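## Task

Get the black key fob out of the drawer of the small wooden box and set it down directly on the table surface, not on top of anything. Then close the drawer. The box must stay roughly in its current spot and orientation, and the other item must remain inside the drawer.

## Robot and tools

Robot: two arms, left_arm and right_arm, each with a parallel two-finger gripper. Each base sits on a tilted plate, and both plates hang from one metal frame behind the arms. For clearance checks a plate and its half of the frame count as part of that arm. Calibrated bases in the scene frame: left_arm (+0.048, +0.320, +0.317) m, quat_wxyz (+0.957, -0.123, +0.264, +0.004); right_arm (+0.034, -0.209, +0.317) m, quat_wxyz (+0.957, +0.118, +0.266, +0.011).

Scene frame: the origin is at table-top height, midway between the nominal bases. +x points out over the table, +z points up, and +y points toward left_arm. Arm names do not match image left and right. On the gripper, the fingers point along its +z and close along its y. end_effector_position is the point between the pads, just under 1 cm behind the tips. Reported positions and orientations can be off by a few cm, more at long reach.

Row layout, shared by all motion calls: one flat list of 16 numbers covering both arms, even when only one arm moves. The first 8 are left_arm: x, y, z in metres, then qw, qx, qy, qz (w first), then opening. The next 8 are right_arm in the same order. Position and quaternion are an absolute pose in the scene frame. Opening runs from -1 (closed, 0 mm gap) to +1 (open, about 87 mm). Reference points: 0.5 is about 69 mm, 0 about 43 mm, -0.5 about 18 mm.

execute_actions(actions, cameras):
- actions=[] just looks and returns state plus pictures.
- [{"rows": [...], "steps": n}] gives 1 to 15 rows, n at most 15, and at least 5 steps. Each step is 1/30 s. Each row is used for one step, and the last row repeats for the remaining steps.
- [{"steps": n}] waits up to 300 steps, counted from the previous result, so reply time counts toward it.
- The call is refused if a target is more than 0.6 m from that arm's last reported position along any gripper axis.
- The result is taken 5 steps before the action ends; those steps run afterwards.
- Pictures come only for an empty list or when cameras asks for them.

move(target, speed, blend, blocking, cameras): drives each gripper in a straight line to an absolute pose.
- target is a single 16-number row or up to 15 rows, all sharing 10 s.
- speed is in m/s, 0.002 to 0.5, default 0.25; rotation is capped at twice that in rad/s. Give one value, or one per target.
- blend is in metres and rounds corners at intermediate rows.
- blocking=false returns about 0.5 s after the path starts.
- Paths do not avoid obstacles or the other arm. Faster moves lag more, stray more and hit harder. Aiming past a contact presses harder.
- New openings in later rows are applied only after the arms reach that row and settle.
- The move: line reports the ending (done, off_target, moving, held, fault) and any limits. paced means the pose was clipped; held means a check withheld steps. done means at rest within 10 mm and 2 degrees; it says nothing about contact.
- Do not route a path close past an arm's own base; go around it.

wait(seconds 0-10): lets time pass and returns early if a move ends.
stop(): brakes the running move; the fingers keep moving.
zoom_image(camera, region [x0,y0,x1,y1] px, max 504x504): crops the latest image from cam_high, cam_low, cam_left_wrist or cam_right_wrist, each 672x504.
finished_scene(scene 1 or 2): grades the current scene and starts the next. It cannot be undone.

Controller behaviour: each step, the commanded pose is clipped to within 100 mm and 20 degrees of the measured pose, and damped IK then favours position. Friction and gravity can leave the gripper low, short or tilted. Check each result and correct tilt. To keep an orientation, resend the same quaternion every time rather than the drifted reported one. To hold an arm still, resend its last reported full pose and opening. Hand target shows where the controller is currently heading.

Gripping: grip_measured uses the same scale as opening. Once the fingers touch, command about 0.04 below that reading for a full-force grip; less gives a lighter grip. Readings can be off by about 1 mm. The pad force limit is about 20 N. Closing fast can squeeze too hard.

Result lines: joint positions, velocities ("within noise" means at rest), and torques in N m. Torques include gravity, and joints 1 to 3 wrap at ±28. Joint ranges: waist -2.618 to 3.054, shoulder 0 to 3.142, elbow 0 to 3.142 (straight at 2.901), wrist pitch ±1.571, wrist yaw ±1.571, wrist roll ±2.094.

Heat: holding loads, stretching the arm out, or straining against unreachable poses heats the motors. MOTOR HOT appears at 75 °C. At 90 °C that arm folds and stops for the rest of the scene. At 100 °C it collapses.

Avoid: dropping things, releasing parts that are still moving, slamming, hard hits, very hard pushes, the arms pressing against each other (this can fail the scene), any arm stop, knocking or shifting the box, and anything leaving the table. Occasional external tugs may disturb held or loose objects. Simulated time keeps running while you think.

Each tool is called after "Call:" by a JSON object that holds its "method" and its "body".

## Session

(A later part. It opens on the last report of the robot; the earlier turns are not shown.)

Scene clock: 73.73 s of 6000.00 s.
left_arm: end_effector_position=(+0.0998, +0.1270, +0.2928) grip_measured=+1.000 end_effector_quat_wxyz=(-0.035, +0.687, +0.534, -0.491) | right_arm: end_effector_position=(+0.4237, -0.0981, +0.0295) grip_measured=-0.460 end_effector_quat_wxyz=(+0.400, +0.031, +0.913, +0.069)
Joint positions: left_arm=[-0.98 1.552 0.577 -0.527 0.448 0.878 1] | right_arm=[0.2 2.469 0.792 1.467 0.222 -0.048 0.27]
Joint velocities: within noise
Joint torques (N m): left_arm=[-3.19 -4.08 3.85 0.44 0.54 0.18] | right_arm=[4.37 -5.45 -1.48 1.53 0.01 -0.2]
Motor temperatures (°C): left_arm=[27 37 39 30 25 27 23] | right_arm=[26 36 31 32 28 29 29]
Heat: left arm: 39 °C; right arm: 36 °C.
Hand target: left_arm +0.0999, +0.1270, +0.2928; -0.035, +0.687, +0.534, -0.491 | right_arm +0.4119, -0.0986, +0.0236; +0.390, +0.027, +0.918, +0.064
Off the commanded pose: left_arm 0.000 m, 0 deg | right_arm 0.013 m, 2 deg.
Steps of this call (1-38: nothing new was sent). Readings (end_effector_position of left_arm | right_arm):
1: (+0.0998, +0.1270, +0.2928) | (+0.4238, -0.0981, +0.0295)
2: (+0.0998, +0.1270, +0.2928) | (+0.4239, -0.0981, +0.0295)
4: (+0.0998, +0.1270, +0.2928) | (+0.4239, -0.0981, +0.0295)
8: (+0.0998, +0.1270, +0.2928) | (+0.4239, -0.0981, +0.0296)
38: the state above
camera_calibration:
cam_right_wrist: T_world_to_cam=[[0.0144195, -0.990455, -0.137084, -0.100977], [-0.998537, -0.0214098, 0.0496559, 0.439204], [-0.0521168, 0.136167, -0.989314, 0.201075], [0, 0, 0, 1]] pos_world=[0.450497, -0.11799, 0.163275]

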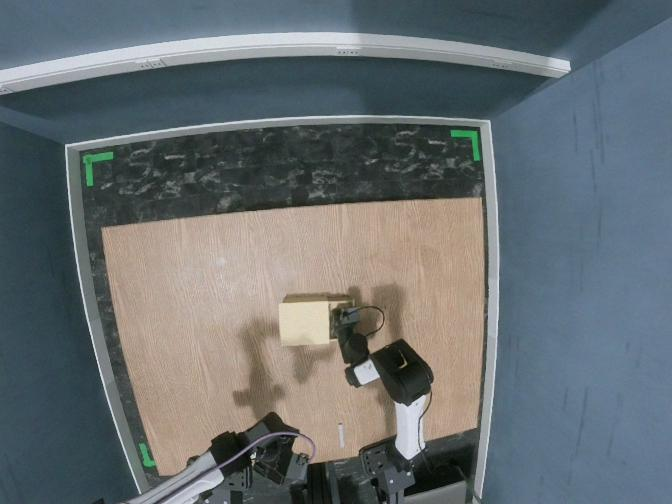

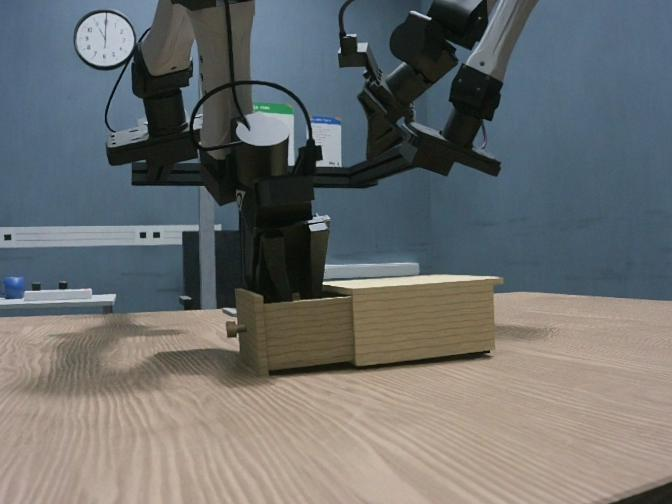

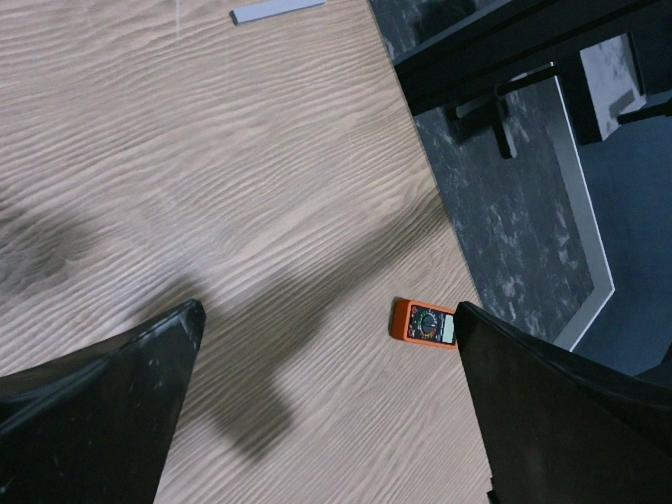

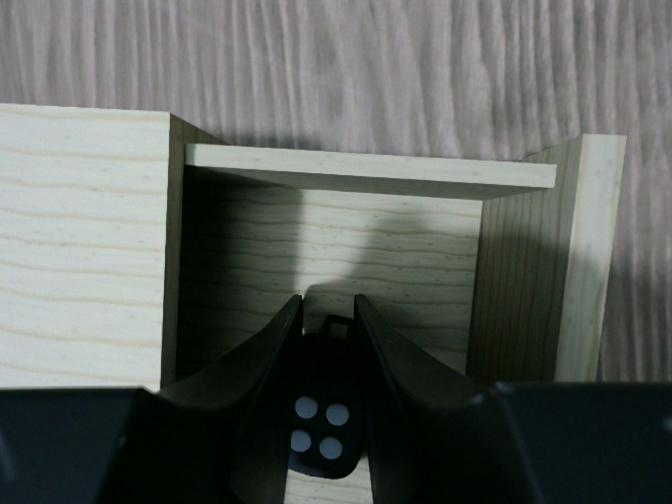

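Call:
{"method": "move", "body": {"target": [[0.0998,0.1270,0.2928,-0.035,0.687,0.534,-0.491,1, 0.422,-0.1005,0.030,0.3898,0.0205,0.9193,0.0482,-0.46],[0.0998,0.1270,0.2928,-0.035,0.687,0.534,-0.491,1, 0.428,-0.1005,0.031,0.1734,0.0091,0.9835,0.0515,-0.46]], "speed": 0.05}}

Scene clock: 80.00 s of 6000.00 s.
left_arm: end_effector_position=(+0.0998, +0.1270, +0.2928) grip_measured=+1.000 end_effector_quat_wxyz=(-0.035, +0.687, +0.534, -0.491) | right_arm: end_effector_position=(+0.4286, -0.0966, +0.0276) grip_measured=-0.460 end_effector_quat_wxyz=(+0.184, +0.003, +0.982, +0.051)
Joint positions: left_arm=[-0.98 1.552 0.577 -0.527 0.448 0.878 1] | right_arm=[0.21 2.223 1.062 0.479 0.268 0.032 0.27]
Joint velocities: within noise
Joint torques (N m): left_arm=[-3.21 -4.05 3.82 0.43 0.55 0.19] | right_arm=[3.79 -9.76 2.7 0.46 -0.13 -0.04]
Motor temperatures (°C): left_arm=[27 37 39 29 25 27 23] | right_arm=[26 37 31 32 28 29 29]
Heat: left arm: 39 °C; right arm: 37 °C.
Hand target: left_arm +0.0999, +0.1270, +0.2928; -0.035, +0.687, +0.534, -0.491 | right_arm +0.4280, -0.1005, +0.0310; +0.174, +0.009, +0.983, +0.051
Off the commanded pose: left_arm 0.000 m, 0 deg | right_arm 0.005 m, 1 deg.
Kept back: nothing.
move: done
camera_calibration:
cam_right_wrist: T_world_to_cam=[[0.0333385, -0.994816, -0.0960728, -0.109535], [-0.873048, -0.0757782, 0.481711, 0.37324], [-0.486494, 0.0678167, -0.871048, 0.375525], [0, 0, 0, 1]] pos_world=[0.512199, -0.10615, 0.136783]

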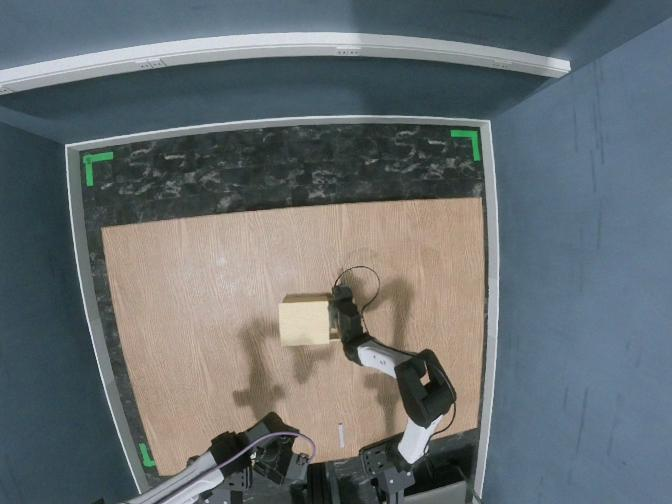

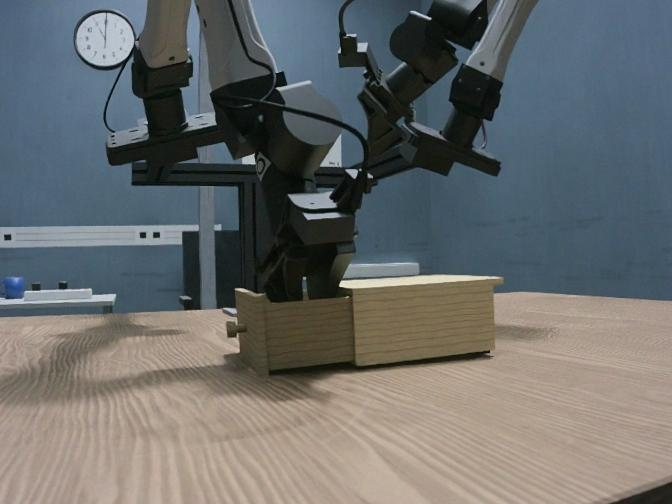

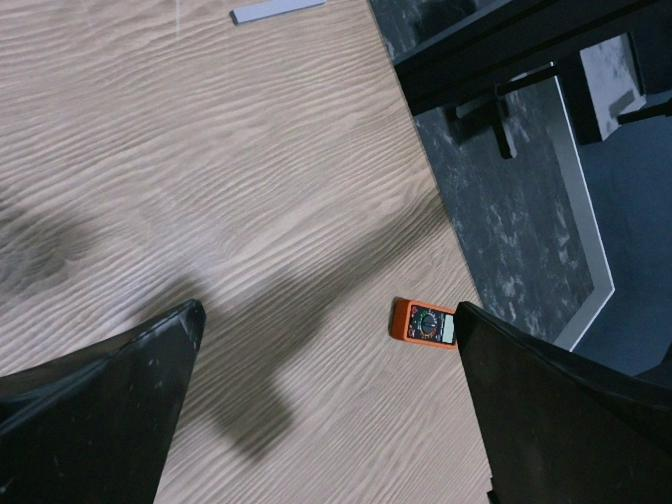

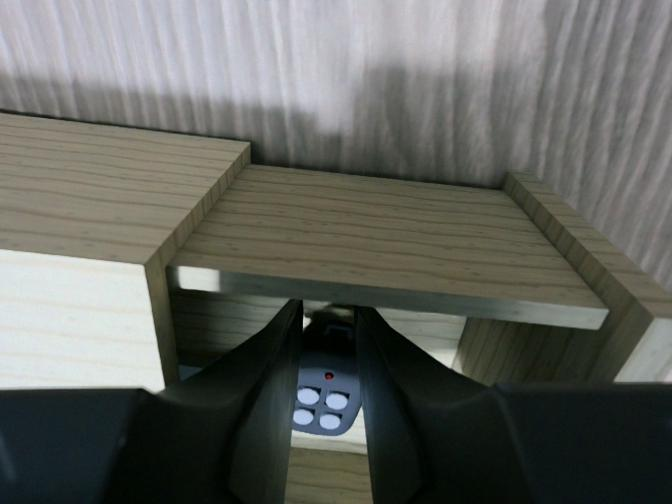

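Call:
{"method": "zoom_image", "body": {"camera": "cam_right_wrist", "region": [260, 280, 420, 400]}}

Scaled by 3.150 from the camera's 672x504 image, which has a finer 960x720 frame.

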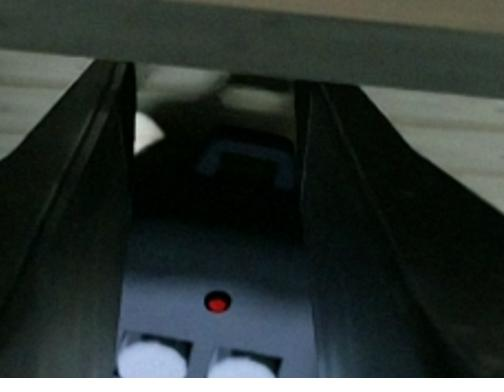

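Call:
{"method": "move", "body": {"target": [0.0998,0.1270,0.2928,-0.035,0.687,0.534,-0.491,1, 0.417,-0.1045,0.030,0.1734,0.0091,0.9835,0.0515,-0.46], "speed": 0.04, "cameras": ["cam_right_wrist","cam_low"]}}

Call:
{"method": "zoom_image", "body": {"camera": "cam_right_wrist", "region": [260, 280, 420, 400]}}

Scene clock: 81.50 s of 6000.00 s.
left_arm: end_effector_position=(+0.0998, +0.1270, +0.2928) grip_measured=+1.000 end_effector_quat_wxyz=(-0.035, +0.687, +0.534, -0.491) | right_arm: end_effector_position=(+0.4207, -0.0976, +0.0272) grip_measured=-0.460 end_effector_quat_wxyz=(+0.182, +0.003, +0.982, +0.052)
Joint positions: left_arm=[-0.98 1.552 0.577 -0.527 0.448 0.878 1] | right_arm=[0.21 2.219 1.033 0.501 0.268 0.033 0.27]
Joint velocities: within noise
Joint torques (N m): left_arm=[-3.26 -4.1 3.78 0.42 0.55 0.18] | right_arm=[3.1 -9.94 0.8 0.62 -0.13 -0.07]
Motor temperatures (°C): left_arm=[27 37 39 29 25 27 23] | right_arm=[26 37 31 32 28 29 28]
Heat: left arm: 39 °C; right arm: 37 °C.
Hand target: left_arm +0.0999, +0.1270, +0.2928; -0.035, +0.687, +0.534, -0.491 | right_arm +0.4170, -0.1043, +0.0298; +0.174, +0.009, +0.983, +0.051
Off the commanded pose: left_arm 0.000 m, 0 deg | right_arm 0.008 m, 1 deg.
Kept back: nothing.
move: done
camera_calibration:
cam_right_wrist: T_world_to_cam=[[0.0334196, -0.994782, -0.0963964, -0.110249], [-0.871062, -0.0762814, 0.485213, 0.365457], [-0.490034, 0.0677516, -0.869066, 0.372891], [0, 0, 0, 1]] pos_world=[0.50475, -0.10706, 0.136115]
Images, in order (width x height): cam_low 672x504, cam_right_wrist 672x504.

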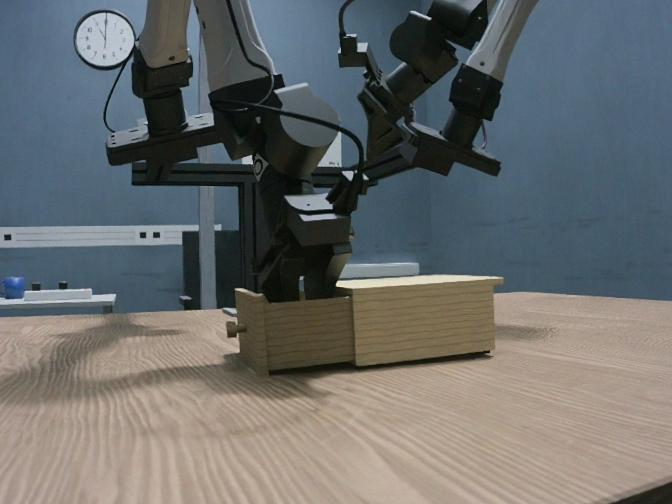

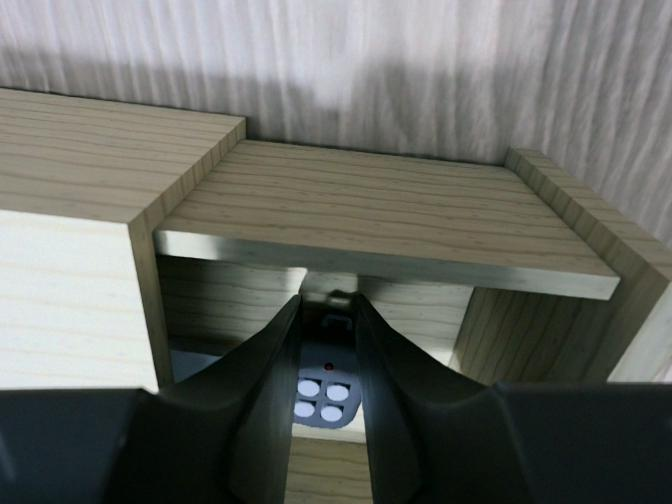

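Scaled by 3.150 from the camera's 672x504 image, which has a finer 960x720 frame.

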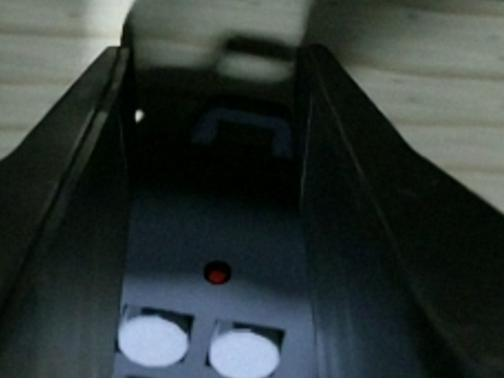

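Call:
{"method": "move", "body": {"target": [0.0998,0.1270,0.2928,-0.035,0.687,0.534,-0.491,1, 0.410,-0.1055,0.028,0.1734,0.0091,0.9835,0.0515,-0.46], "speed": 0.04, "cameras": ["cam_right_wrist","cam_low"]}}

Call:
{"method": "zoom_image", "body": {"camera": "cam_right_wrist", "region": [260, 280, 420, 400]}}

Scene clock: 82.60 s of 6000.00 s.
left_arm: end_effector_position=(+0.0998, +0.1270, +0.2928) grip_measured=+1.000 end_effector_quat_wxyz=(-0.035, +0.687, +0.534, -0.491) | right_arm: end_effector_position=(+0.4167, -0.0979, +0.0271) grip_measured=-0.460 end_effector_quat_wxyz=(+0.187, +0.004, +0.981, +0.052)
Joint positions: left_arm=[-0.98 1.552 0.577 -0.527 0.448 0.878 1] | right_arm=[0.21 2.219 1.007 0.537 0.267 0.033 0.27]
Joint velocities: within noise
Joint torques (N m): left_arm=[-3.19 -4.08 3.85 0.43 0.54 0.2] | right_arm=[2.77 -9.46 0.57 0.56 -0.16 -0.06]
Motor temperatures (°C): left_arm=[27 37 39 29 25 27 23] | right_arm=[26 37 31 32 28 29 28]
Heat: left arm: 39 °C; right arm: 37 °C.
Hand target: left_arm +0.0999, +0.1270, +0.2928; -0.035, +0.687, +0.534, -0.491 | right_arm +0.4099, -0.1053, +0.0278; +0.174, +0.009, +0.983, +0.051
Off the commanded pose: left_arm 0.000 m, 0 deg | right_arm 0.010 m, 2 deg.
Kept back: nothing.
move: done
camera_calibration:
cam_right_wrist: T_world_to_cam=[[0.0313159, -0.994678, -0.0981611, -0.109581], [-0.875739, -0.0746426, 0.476979, 0.364375], [-0.481767, 0.0710265, -0.873416, 0.3678], [0, 0, 0, 1]] pos_world=[0.499723, -0.107924, 0.136687]
Images, in order (width x height): cam_low 672x504, cam_right_wrist 672x504.

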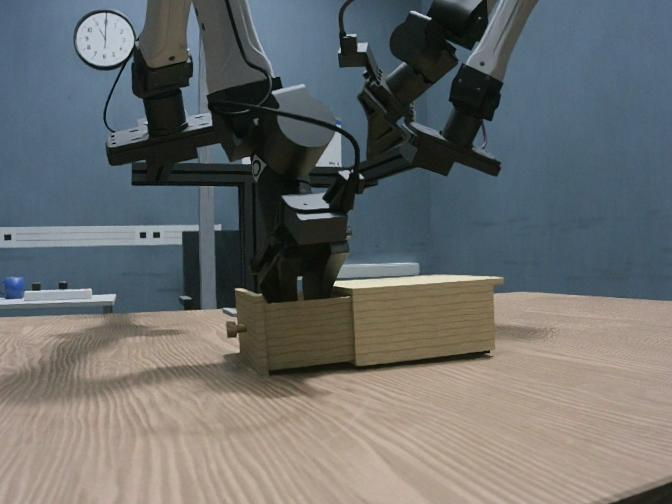

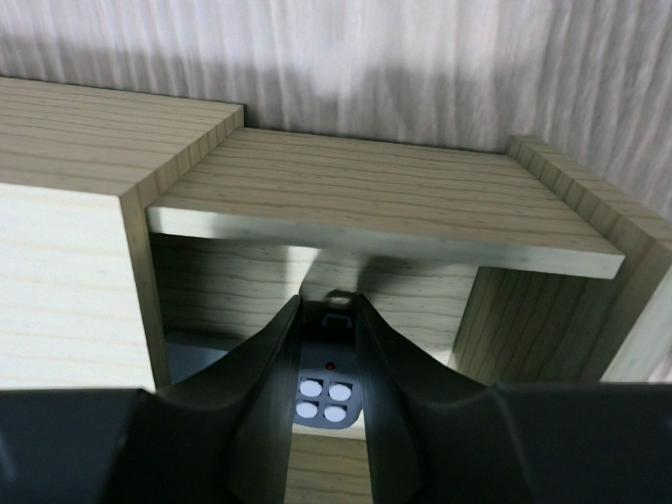

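Scaled by 3.150 from the camera's 672x504 image, which has a finer 960x720 frame.

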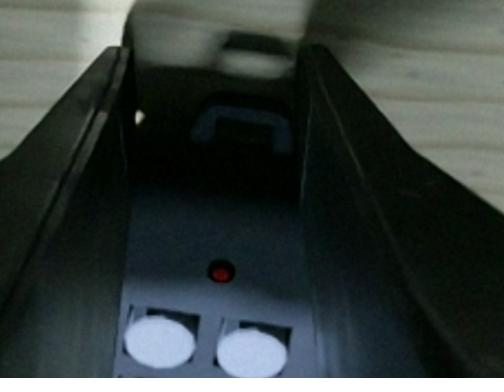

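Call:
{"method": "execute_actions", "body": {"actions": [{"rows":[[0.0998,0.1270,0.2928,-0.035,0.687,0.534,-0.491,1, 0.410,-0.1055,0.028,0.1734,0.0091,0.9835,0.0515,-0.56],[0.0998,0.1270,0.2928,-0.035,0.687,0.534,-0.491,1, 0.410,-0.1055,0.028,0.1734,0.0091,0.9835,0.0515,-0.58],[0.0998,0.1270,0.2928,-0.035,0.687,0.534,-0.491,1, 0.410,-0.1055,0.028,0.1734,0.0091,0.9835,0.0515,-0.60],[0.0998,0.1270,0.2928,-0.035,0.687,0.534,-0.491,1, 0.410,-0.1055,0.028,0.1734,0.0091,0.9835,0.0515,-0.62],[0.0998,0.1270,0.2928,-0.035,0.687,0.534,-0.491,1, 0.410,-0.1055,0.028,0.1734,0.0091,0.9835,0.0515,-0.64],[0.0998,0.1270,0.2928,-0.035,0.687,0.534,-0.491,1, 0.410,-0.1055,0.028,0.1734,0.0091,0.9835,0.0515,-0.66]],"steps":15}]}}

Call:
{"method": "execute_actions", "body": {"actions": [], "cameras": ["cam_right_wrist"]}}

Call:
{"method": "zoom_image", "body": {"camera": "cam_right_wrist", "region": [260, 280, 420, 400]}}

Scene clock: 83.47 s of 6000.00 s.
left_arm: end_effector_position=(+0.0998, +0.1270, +0.2928) grip_measured=+1.000 end_effector_quat_wxyz=(-0.035, +0.687, +0.534, -0.491) | right_arm: end_effector_position=(+0.4161, -0.0994, +0.0268) grip_measured=-0.645 end_effector_quat_wxyz=(+0.186, +0.005, +0.981, +0.051)
Joint positions: left_arm=[-0.98 1.552 0.577 -0.527 0.448 0.878 1] | right_arm=[0.207 2.219 1.005 0.538 0.268 0.033 0.178]
Joint velocities: within noise
Joint torques (N m): left_arm=[-3.19 -4.11 3.86 0.43 0.54 0.19] | right_arm=[3.04 -9.4 0.85 0.59 -0.18 -0.07]
Motor temperatures (°C): left_arm=[27 37 39 29 25 27 23] | right_arm=[26 37 31 32 28 29 28]
Heat: left arm: 39 °C; right arm: 37 °C.
Steps of this call (1-16: nothing new was sent; 17-26: this action's first 10). Readings (end_effector_position of left_arm | right_arm):
17: (+0.0998, +0.1270, +0.2928) | (+0.4167, -0.0979, +0.0271)
18: (+0.0998, +0.1270, +0.2928) | (+0.4161, -0.0983, +0.0269)
20: (+0.0998, +0.1270, +0.2928) | (+0.4158, -0.0990, +0.0267)
24: (+0.0998, +0.1270, +0.2928) | (+0.4161, -0.0994, +0.0268)
26: the state above

Scene clock: 83.63 s of 6000.00 s.
left_arm: end_effector_position=(+0.0998, +0.1270, +0.2928) grip_measured=+1.000 end_effector_quat_wxyz=(-0.035, +0.687, +0.534, -0.491) | right_arm: end_effector_position=(+0.4161, -0.0994, +0.0268) grip_measured=-0.645 end_effector_quat_wxyz=(+0.186, +0.005, +0.981, +0.051)
Joint positions: left_arm=[-0.98 1.552 0.577 -0.527 0.448 0.878 1] | right_arm=[0.207 2.219 1.005 0.538 0.268 0.033 0.178]
Joint velocities: within noise
Joint torques (N m): left_arm=[-3.22 -4.04 3.78 0.43 0.55 0.19] | right_arm=[3.12 -9.31 0.7 0.57 -0.15 -0.07]
Motor temperatures (°C): left_arm=[27 37 39 29 25 27 23] | right_arm=[26 37 31 32 28 29 28]
Heat: left arm: 39 °C; right arm: 37 °C.
Hand target: left_arm +0.0999, +0.1270, +0.2928; -0.035, +0.687, +0.534, -0.491 | right_arm +0.4100, -0.1054, +0.0279; +0.174, +0.009, +0.983, +0.051
Off the commanded pose: left_arm 0.000 m, 0 deg | right_arm 0.009 m, 2 deg.
Steps of this call (1-5: your previous action's last 5). Readings (end_effector_position of left_arm | right_arm):
1: (+0.0998, +0.1270, +0.2928) | (+0.4161, -0.0994, +0.0268)
2: (+0.0998, +0.1270, +0.2928) | (+0.4161, -0.0994, +0.0268)
4: (+0.0998, +0.1270, +0.2928) | (+0.4161, -0.0994, +0.0268)
5: the state above
camera_calibration:
cam_right_wrist: T_world_to_cam=[[0.0289554, -0.994957, -0.0960332, -0.110191], [-0.875284, -0.0716357, 0.478274, 0.36399], [-0.482742, 0.0702077, -0.872944, 0.367692], [0, 0, 0, 1]] pos_world=[0.499286, -0.109376, 0.136305]
Images, in order (width x height): cam_right_wrist 672x504.

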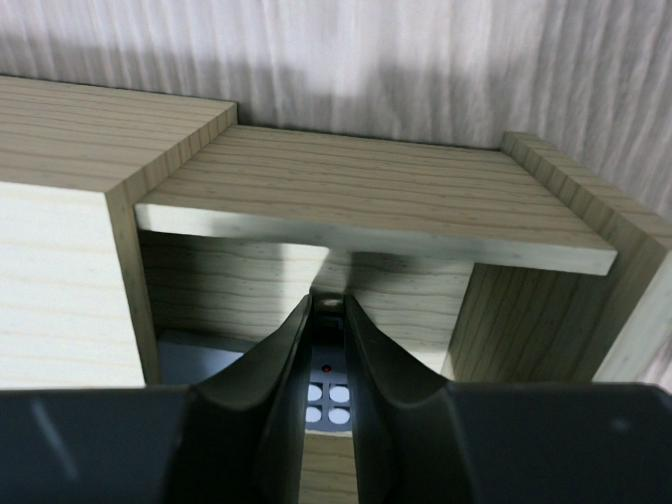

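Scaled by 3.150 from the camera's 672x504 image, which has a finer 960x720 frame.

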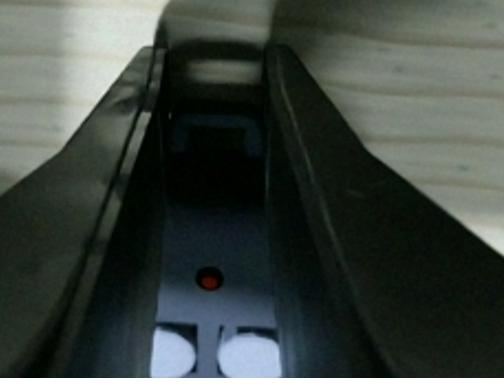

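Call:
{"method": "execute_actions", "body": {"actions": [{"rows":[[0.0998,0.1270,0.2928,-0.035,0.687,0.534,-0.491,1, 0.410,-0.1055,0.028,0.1734,0.0091,0.9835,0.0515,-0.68],[0.0998,0.1270,0.2928,-0.035,0.687,0.534,-0.491,1, 0.410,-0.1055,0.028,0.1734,0.0091,0.9835,0.0515,-0.70],[0.0998,0.1270,0.2928,-0.035,0.687,0.534,-0.491,1, 0.410,-0.1055,0.028,0.1734,0.0091,0.9835,0.0515,-0.72],[0.0998,0.1270,0.2928,-0.035,0.687,0.534,-0.491,1, 0.410,-0.1055,0.028,0.1734,0.0091,0.9835,0.0515,-0.74]],"steps":15}]}}

Call:
{"method": "execute_actions", "body": {"actions": [], "cameras": ["cam_right_wrist"]}}

Call:
{"method": "zoom_image", "body": {"camera": "cam_right_wrist", "region": [260, 280, 420, 400]}}

Scene clock: 84.17 s of 6000.00 s.
left_arm: end_effector_position=(+0.0998, +0.1270, +0.2928) grip_measured=+1.000 end_effector_quat_wxyz=(-0.035, +0.687, +0.534, -0.491) | right_arm: end_effector_position=(+0.4161, -0.0994, +0.0268) grip_measured=-0.645 end_effector_quat_wxyz=(+0.186, +0.005, +0.981, +0.051)
Joint positions: left_arm=[-0.98 1.552 0.577 -0.527 0.448 0.878 1] | right_arm=[0.207 2.219 1.005 0.538 0.268 0.033 0.178]
Joint velocities: within noise
Joint torques (N m): left_arm=[-3.22 -4.08 3.79 0.44 0.54 0.19] | right_arm=[2.99 -9.5 0.79 0.56 -0.18 -0.07]
Motor temperatures (°C): left_arm=[27 37 39 29 25 27 23] | right_arm=[26 37 31 32 28 29 29]
Heat: left arm: 39 °C; right arm: 37 °C.
Steps of this call (1-6: nothing new was sent; 7-16: this action's first 10). Readings (end_effector_position of left_arm | right_arm):
7: (+0.0998, +0.1270, +0.2928) | (+0.4161, -0.0994, +0.0268)
8: (+0.0998, +0.1270, +0.2928) | (+0.4161, -0.0994, +0.0268)
10: (+0.0998, +0.1270, +0.2928) | (+0.4161, -0.0994, +0.0268)
14: (+0.0998, +0.1270, +0.2928) | (+0.4161, -0.0994, +0.0268)
16: the state above

Scene clock: 84.33 s of 6000.00 s.
left_arm: end_effector_position=(+0.0998, +0.1270, +0.2928) grip_measured=+1.000 end_effector_quat_wxyz=(-0.035, +0.687, +0.534, -0.491) | right_arm: end_effector_position=(+0.4161, -0.0994, +0.0268) grip_measured=-0.645 end_effector_quat_wxyz=(+0.186, +0.005, +0.981, +0.051)
Joint positions: left_arm=[-0.98 1.552 0.577 -0.527 0.448 0.878 1] | right_arm=[0.207 2.219 1.005 0.538 0.268 0.033 0.178]
Joint velocities: within noise
Joint torques (N m): left_arm=[-3.18 -4.08 3.78 0.45 0.54 0.2] | right_arm=[2.99 -9.31 0.59 0.56 -0.16 -0.06]
Motor temperatures (°C): left_arm=[27 37 39 29 25 27 23] | right_arm=[26 37 31 32 28 29 29]
Heat: left arm: 39 °C; right arm: 37 °C.
Hand target: left_arm +0.0999, +0.1270, +0.2928; -0.035, +0.687, +0.534, -0.491 | right_arm +0.4100, -0.1054, +0.0279; +0.174, +0.009, +0.983, +0.051
Off the commanded pose: left_arm 0.000 m, 0 deg | right_arm 0.009 m, 2 deg.
Steps of this call (1-5: your previous action's last 5). Readings (end_effector_position of left_arm | right_arm):
1: (+0.0998, +0.1270, +0.2928) | (+0.4161, -0.0994, +0.0268)
2: (+0.0998, +0.1270, +0.2928) | (+0.4161, -0.0994, +0.0268)
4: (+0.0998, +0.1270, +0.2928) | (+0.4161, -0.0994, +0.0268)
5: the state above
camera_calibration:
cam_right_wrist: T_world_to_cam=[[0.0289554, -0.994957, -0.0960332, -0.110191], [-0.875284, -0.0716357, 0.478274, 0.36399], [-0.482742, 0.0702077, -0.872944, 0.367692], [0, 0, 0, 1]] pos_world=[0.499286, -0.109376, 0.136305]
Images, in order (width x height): cam_right_wrist 672x504.

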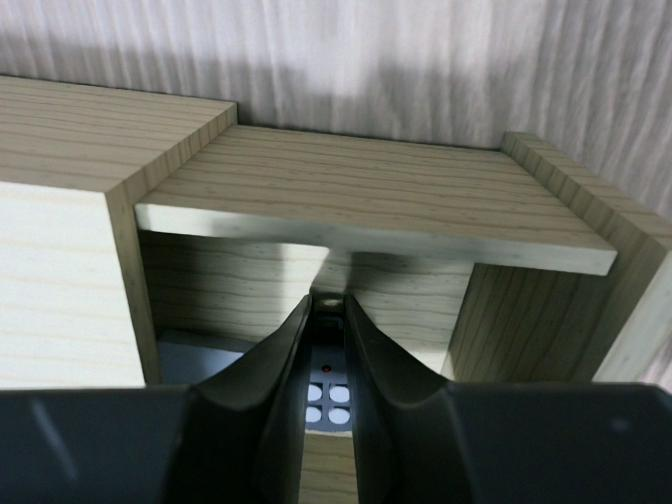

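Scaled by 3.150 from the camera's 672x504 image, which has a finer 960x720 frame.

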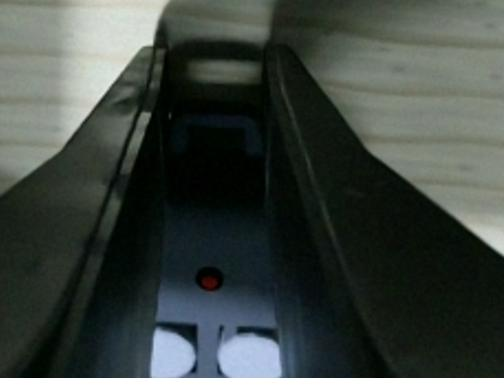

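Call:
{"method": "move", "body": {"target": [[0.0998,0.1270,0.2928,-0.035,0.687,0.534,-0.491,1, 0.415,-0.103,0.060,0.1734,0.0091,0.9835,0.0515,-0.80]], "speed": 0.04}}

Call:
{"method": "zoom_image", "body": {"camera": "cam_right_wrist", "region": [220, 260, 440, 425]}}

Scene clock: 85.87 s of 6000.00 s.
left_arm: end_effector_position=(+0.0998, +0.1270, +0.2928) grip_measured=+1.000 end_effector_quat_wxyz=(-0.035, +0.687, +0.534, -0.491) | right_arm: end_effector_position=(+0.4059, -0.1045, +0.0465) grip_measured=-0.800 end_effector_quat_wxyz=(+0.161, +0.005, +0.986, +0.051)
Joint positions: left_arm=[-0.98 1.552 0.577 -0.527 0.448 0.878 1] | right_arm=[0.213 2.129 0.966 0.433 0.271 0.054 0.1]
Joint velocities: within noise
Joint torques (N m): left_arm=[-3.22 -4.01 3.84 0.43 0.54 0.19] | right_arm=[5.55 -11.15 1.48 0.7 0.03 -0.08]
Motor temperatures (°C): left_arm=[27 37 39 29 25 27 23] | right_arm=[26 37 31 32 28 29 29]
Heat: left arm: 39 °C; right arm: 37 °C.
Hand target: left_arm +0.0999, +0.1270, +0.2928; -0.035, +0.687, +0.534, -0.491 | right_arm +0.4148, -0.1030, +0.0594; +0.173, +0.009, +0.983, +0.052
Off the commanded pose: left_arm 0.000 m, 0 deg | right_arm 0.016 m, 2 deg.
Kept back: nothing.
move: off_target (right_arm)
camera_calibration:
cam_right_wrist: T_world_to_cam=[[0.0271262, -0.994946, -0.0966809, -0.112275], [-0.849708, -0.0738951, 0.52205, 0.332599], [-0.526556, 0.0679893, -0.847418, 0.396742], [0, 0, 0, 1]] pos_world=[0.494564, -0.114104, 0.151719]

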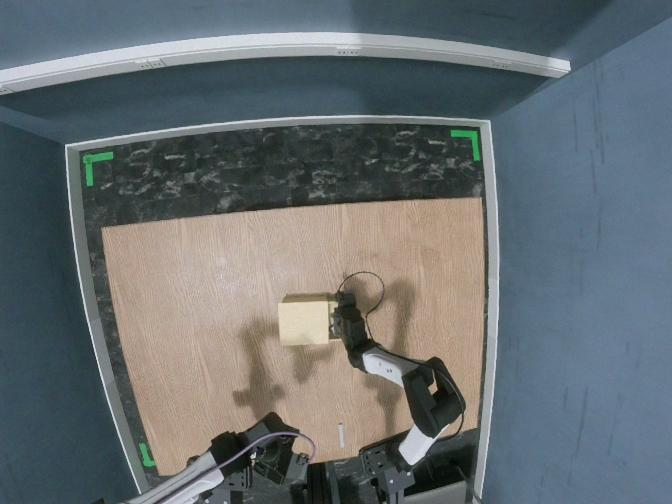

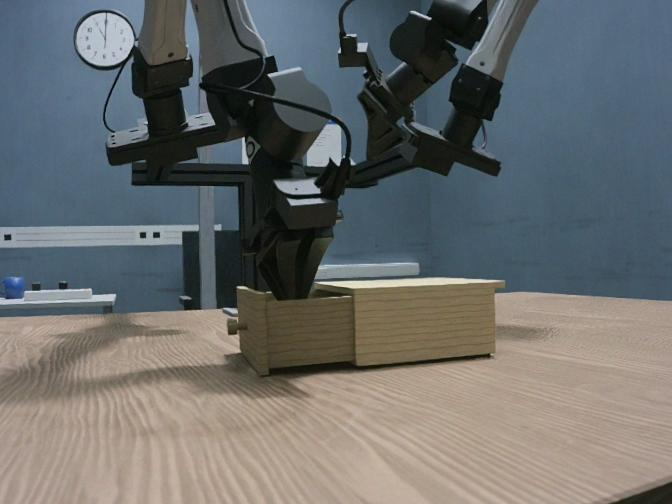

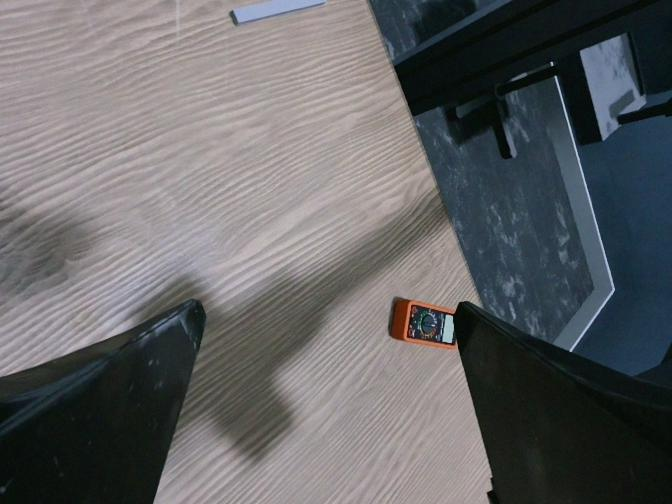

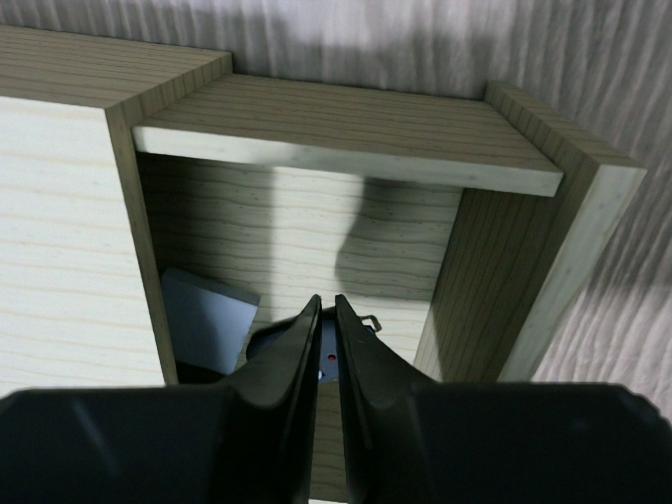

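Scaled by 2.291 from the camera's 672x504 image, which has a finer 960x720 frame.

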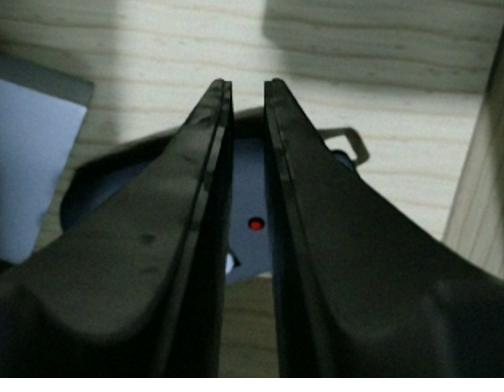

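Call:
{"method": "move", "body": {"target": [[0.0998,0.1270,0.2928,-0.035,0.687,0.534,-0.491,1, 0.405,-0.107,0.19,0.1734,0.0091,0.9835,0.0515,-0.80]], "speed": 0.1, "cameras": ["cam_right_wrist","cam_low"]}}

Call:
{"method": "zoom_image", "body": {"camera": "cam_right_wrist", "region": [160, 200, 500, 455]}}

Scene clock: 88.27 s of 6000.00 s.
left_arm: end_effector_position=(+0.0998, +0.1270, +0.2928) grip_measured=+1.000 end_effector_quat_wxyz=(-0.035, +0.687, +0.534, -0.491) | right_arm: end_effector_position=(+0.4018, -0.1071, +0.1798) grip_measured=-0.800 end_effector_quat_wxyz=(+0.164, +0.004, +0.985, +0.051)
Joint positions: left_arm=[-0.98 1.552 0.577 -0.527 0.448 0.878 1] | right_arm=[0.354 1.633 0.848 0.028 0.376 0.151 0.1]
Joint velocities: within noise
Joint torques (N m): left_arm=[-3.23 -4.07 3.82 0.43 0.54 0.17] | right_arm=[4.7 -9.36 4.26 0.71 0.06 -0.05]
Motor temperatures (°C): left_arm=[27 37 39 29 25 27 23] | right_arm=[26 38 30 32 28 29 29]
Heat: left arm: 39 °C; right arm: 38 °C.
Hand target: left_arm +0.0999, +0.1270, +0.2928; -0.035, +0.687, +0.534, -0.491 | right_arm +0.4050, -0.1069, +0.1896; +0.173, +0.009, +0.983, +0.052
Off the commanded pose: left_arm 0.000 m, 0 deg | right_arm 0.011 m, 1 deg.
Kept back: nothing.
move: off_target (right_arm)
camera_calibration:
cam_right_wrist: T_world_to_cam=[[0.0280457, -0.99499, -0.0959586, -0.102336], [-0.852349, -0.0739547, 0.517718, 0.261137], [-0.522221, 0.0672705, -0.850153, 0.506328], [0, 0, 0, 1]] pos_world=[0.489865, -0.116572, 0.285441]
Images, in order (width x height): cam_low 672x504, cam_right_wrist 672x504.

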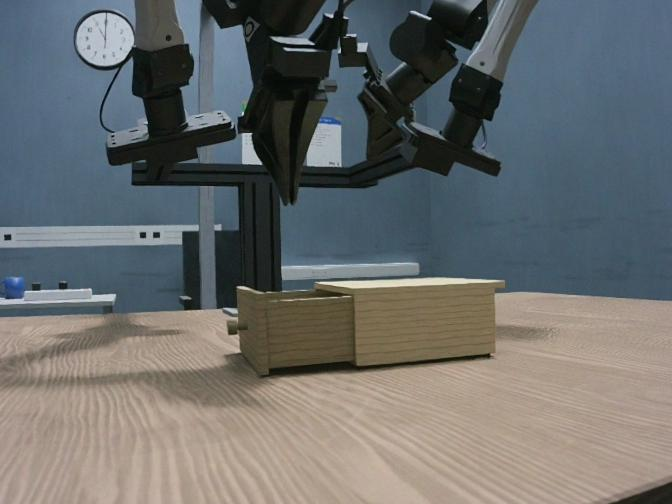

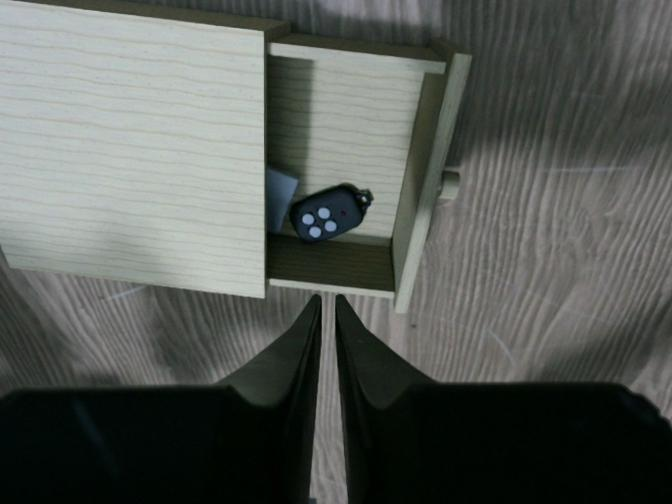

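Scaled by 1.482 from the camera's 672x504 image, which has a finer 960x720 frame.

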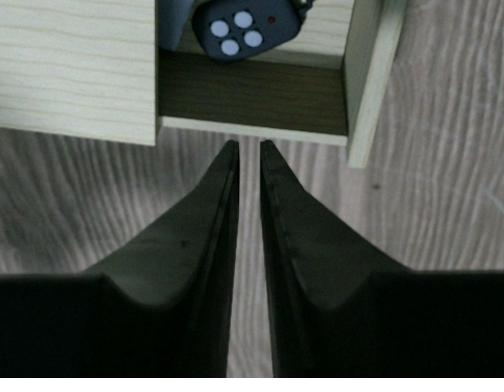

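Call:
{"method": "zoom_image", "body": {"camera": "cam_right_wrist", "region": [250, 150, 410, 270]}}

Scaled by 3.150 from the camera's 672x504 image, which has a finer 960x720 frame.

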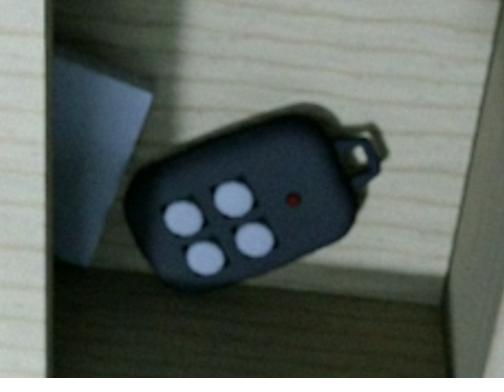

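Call:
{"method": "move", "body": {"target": [0.0998,0.1270,0.2928,-0.035,0.687,0.534,-0.491,1, 0.349,-0.107,0.115,0,0.0349,0.9994,0,-1], "speed": 0.12, "cameras": ["cam_right_wrist","cam_low"]}}

Call:
{"method": "zoom_image", "body": {"camera": "cam_right_wrist", "region": [220, 150, 480, 345]}}

Scene clock: 93.23 s of 6000.00 s.
left_arm: end_effector_position=(+0.0998, +0.1270, +0.2928) grip_measured=+1.000 end_effector_quat_wxyz=(-0.035, +0.687, +0.534, -0.491) | right_arm: end_effector_position=(+0.3492, -0.1037, +0.1194) grip_measured=-0.973 end_effector_quat_wxyz=(+0.007, +0.028, +1.000, +0.006)
Joint positions: left_arm=[-0.98 1.552 0.577 -0.527 0.448 0.878 1] | right_arm=[0.323 1.912 1.009 -0.194 0.383 0.303 0.013]
Joint velocities: within noise
Joint torques (N m): left_arm=[-3.22 -4.08 3.84 0.44 0.54 0.19] | right_arm=[3.14 -6.15 4.82 0.12 0.04 -0.05]
Motor temperatures (°C): left_arm=[27 37 39 29 25 27 23] | right_arm=[26 38 31 31 28 29 28]
Heat: left arm: 39 °C; right arm: 38 °C.
Hand target: left_arm +0.0999, +0.1270, +0.2928; -0.035, +0.687, +0.534, -0.491 | right_arm +0.3489, -0.1070, +0.1151; +0.000, +0.035, +0.999, +0.000
Off the commanded pose: left_arm 0.000 m, 0 deg | right_arm 0.005 m, 1 deg.
Kept back: nothing.
move: done
camera_calibration:
cam_right_wrist: T_world_to_cam=[[-0.0343977, -0.999303, -0.0145343, -0.0916651], [-0.64962, 0.0113048, 0.760175, 0.156992], [-0.75948, 0.0355901, -0.649556, 0.482949], [0, 0, 0, 1]] pos_world=[0.465622, -0.110564, 0.193029]
Images, in order (width x height): cam_low 672x504, cam_right_wrist 672x504.

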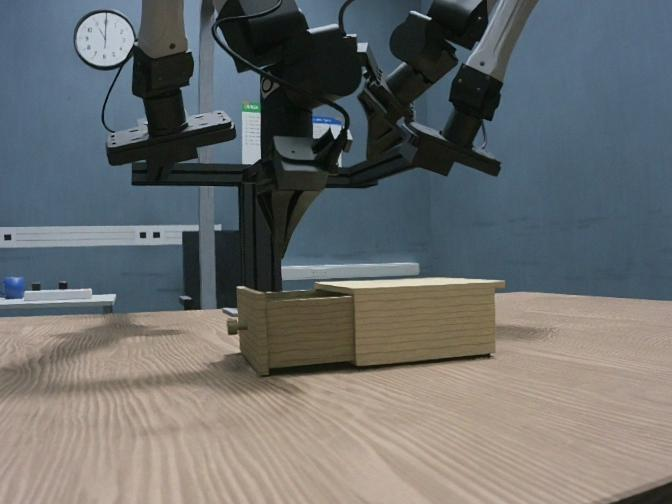

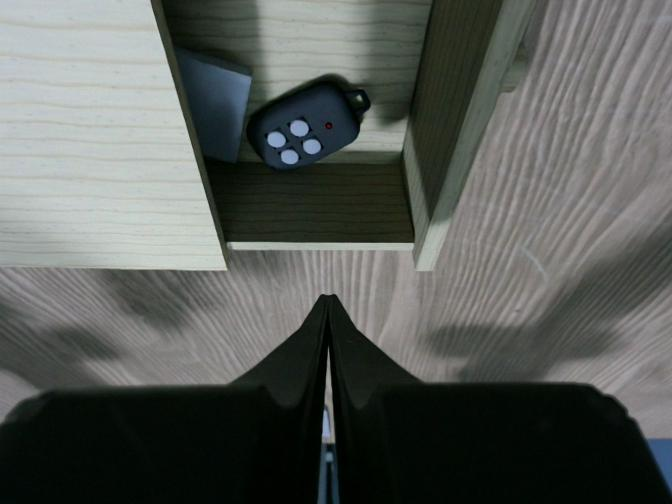

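Scaled by 1.938 from the camera's 672x504 image, which has a finer 960x720 frame.

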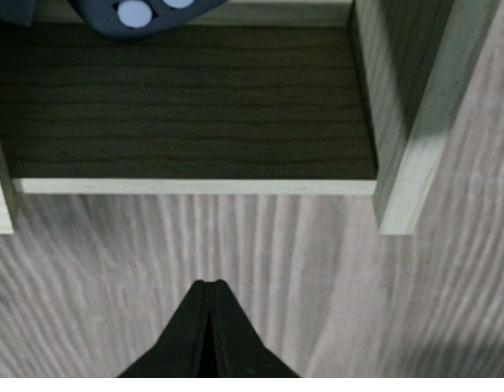

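Call:
{"method": "zoom_image", "body": {"camera": "cam_right_wrist", "region": [220, 60, 400, 195]}}

Scaled by 2.800 from the camera's 672x504 image, which has a finer 960x720 frame.

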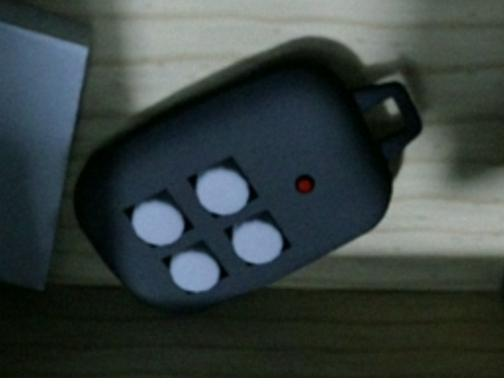

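Call:
{"method": "move", "body": {"target": [0.0998,0.1270,0.2928,-0.035,0.687,0.534,-0.491,1, 0.3475,-0.117,0.06,0,0.0349,0.9994,0,-1], "speed": 0.06, "cameras": ["cam_right_wrist"]}}

Call:
{"method": "zoom_image", "body": {"camera": "cam_right_wrist", "region": [220, 60, 480, 320]}}

Scene clock: 98.10 s of 6000.00 s.
left_arm: end_effector_position=(+0.0998, +0.1270, +0.2928) grip_measured=+1.000 end_effector_quat_wxyz=(-0.035, +0.687, +0.534, -0.491) | right_arm: end_effector_position=(+0.3452, -0.1166, +0.0660) grip_measured=-0.973 end_effector_quat_wxyz=(-0.002, +0.034, +0.999, -0.003)
Joint positions: left_arm=[-0.98 1.552 0.577 -0.527 0.448 0.878 1] | right_arm=[0.241 2.081 1.046 -0.059 0.359 0.246 0.013]
Joint velocities: within noise
Joint torques (N m): left_arm=[-3.19 -4.11 3.85 0.43 0.54 0.19] | right_arm=[3.19 -6.38 3.41 0.29 -0.08 -0.29]
Motor temperatures (°C): left_arm=[27 37 39 29 25 27 23] | right_arm=[26 38 31 31 28 29 28]
Heat: left arm: 39 °C; right arm: 38 °C.
Hand target: left_arm +0.0999, +0.1270, +0.2928; -0.035, +0.687, +0.534, -0.491 | right_arm +0.3475, -0.1171, +0.0602; +0.000, +0.035, +0.999, +0.000
Off the commanded pose: left_arm 0.000 m, 0 deg | right_arm 0.006 m, 0 deg.
Kept back: nothing.
move: done
camera_calibration:
cam_right_wrist: T_world_to_cam=[[-0.0474, -0.998864, 0.00498031, -0.102161], [-0.634477, 0.0339586, 0.772195, 0.191702], [-0.771487, 0.0334422, -0.635366, 0.448587], [0, 0, 0, 1]] pos_world=[0.462868, -0.123556, 0.137494]
Images, in order (width x height): cam_right_wrist 672x504.

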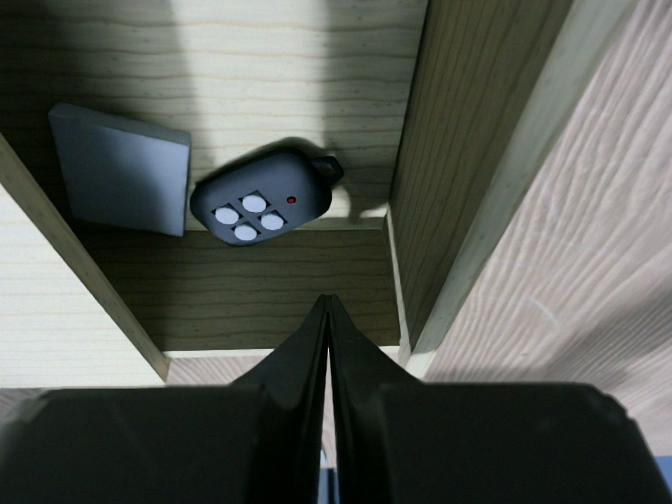

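Scaled by 1.938 from the camera's 672x504 image, which has a finer 960x720 frame.

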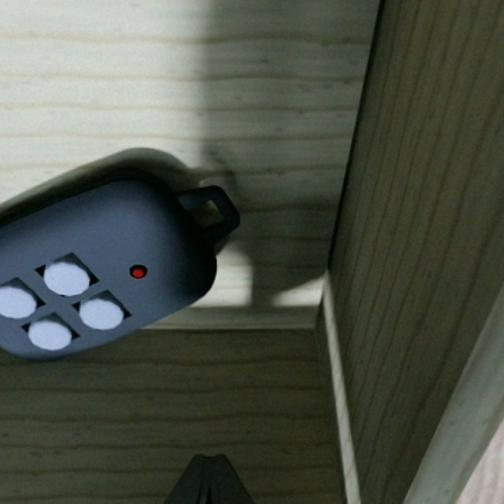

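Call:
{"method": "move", "body": {"target": [0.0998,0.1270,0.2928,-0.035,0.687,0.534,-0.491,1, 0.3495,-0.1175,0.022,0,0.0349,0.9994,0,-1], "speed": 0.04, "cameras": ["cam_right_wrist","cam_low"]}}

Call:
{"method": "zoom_image", "body": {"camera": "cam_right_wrist", "region": [220, 160, 480, 420]}}

Scene clock: 99.87 s of 6000.00 s.
left_arm: end_effector_position=(+0.0998, +0.1270, +0.2928) grip_measured=+1.000 end_effector_quat_wxyz=(-0.035, +0.687, +0.534, -0.491) | right_arm: end_effector_position=(+0.3460, -0.1168, +0.0287) grip_measured=-0.973 end_effector_quat_wxyz=(-0.004, +0.033, +0.999, -0.004)
Joint positions: left_arm=[-0.98 1.552 0.577 -0.527 0.448 0.878 1] | right_arm=[0.206 2.215 1.115 0.014 0.343 0.212 0.013]
Joint velocities: within noise
Joint torques (N m): left_arm=[-3.21 -4.11 3.82 0.45 0.54 0.2] | right_arm=[3.19 -6.54 3.25 0.35 -0.1 -0.2]
Motor temperatures (°C): left_arm=[27 37 39 29 25 27 23] | right_arm=[26 38 31 31 28 29 28]
Heat: left arm: 39 °C; right arm: 38 °C.
Hand target: left_arm +0.0999, +0.1270, +0.2928; -0.035, +0.687, +0.534, -0.491 | right_arm +0.3493, -0.1176, +0.0223; +0.000, +0.035, +0.999, +0.000
Off the commanded pose: left_arm 0.000 m, 0 deg | right_arm 0.008 m, 1 deg.
Kept back: nothing.
move: done
camera_calibration:
cam_right_wrist: T_world_to_cam=[[-0.0445193, -0.998992, 0.00575386, -0.103191], [-0.631011, 0.0325848, 0.775089, 0.219568], [-0.774495, 0.0308757, -0.631826, 0.42616], [0, 0, 0, 1]] pos_world=[0.464014, -0.123399, 0.0996679]
Images, in order (width x height): cam_low 672x504, cam_right_wrist 672x504.

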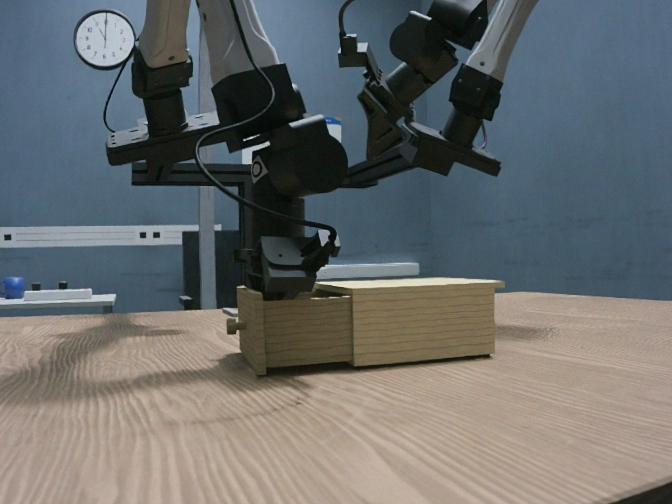

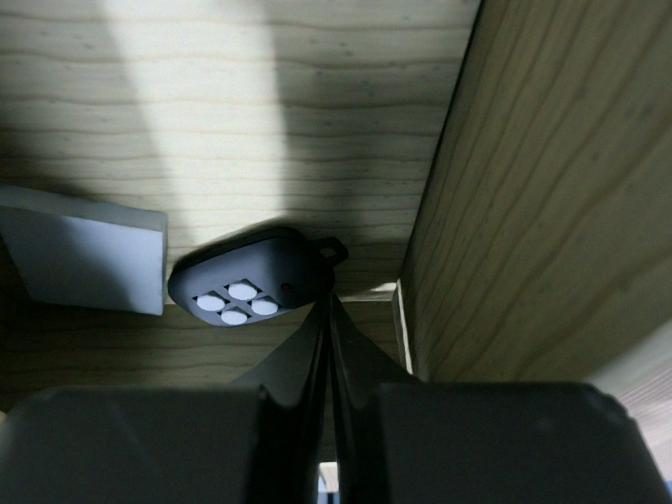

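Scaled by 1.938 from the camera's 672x504 image, which has a finer 960x720 frame.

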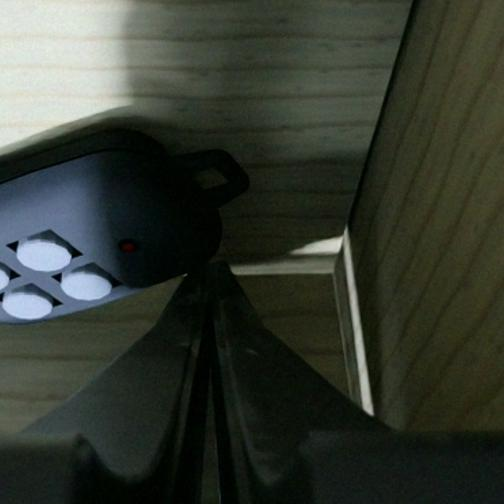

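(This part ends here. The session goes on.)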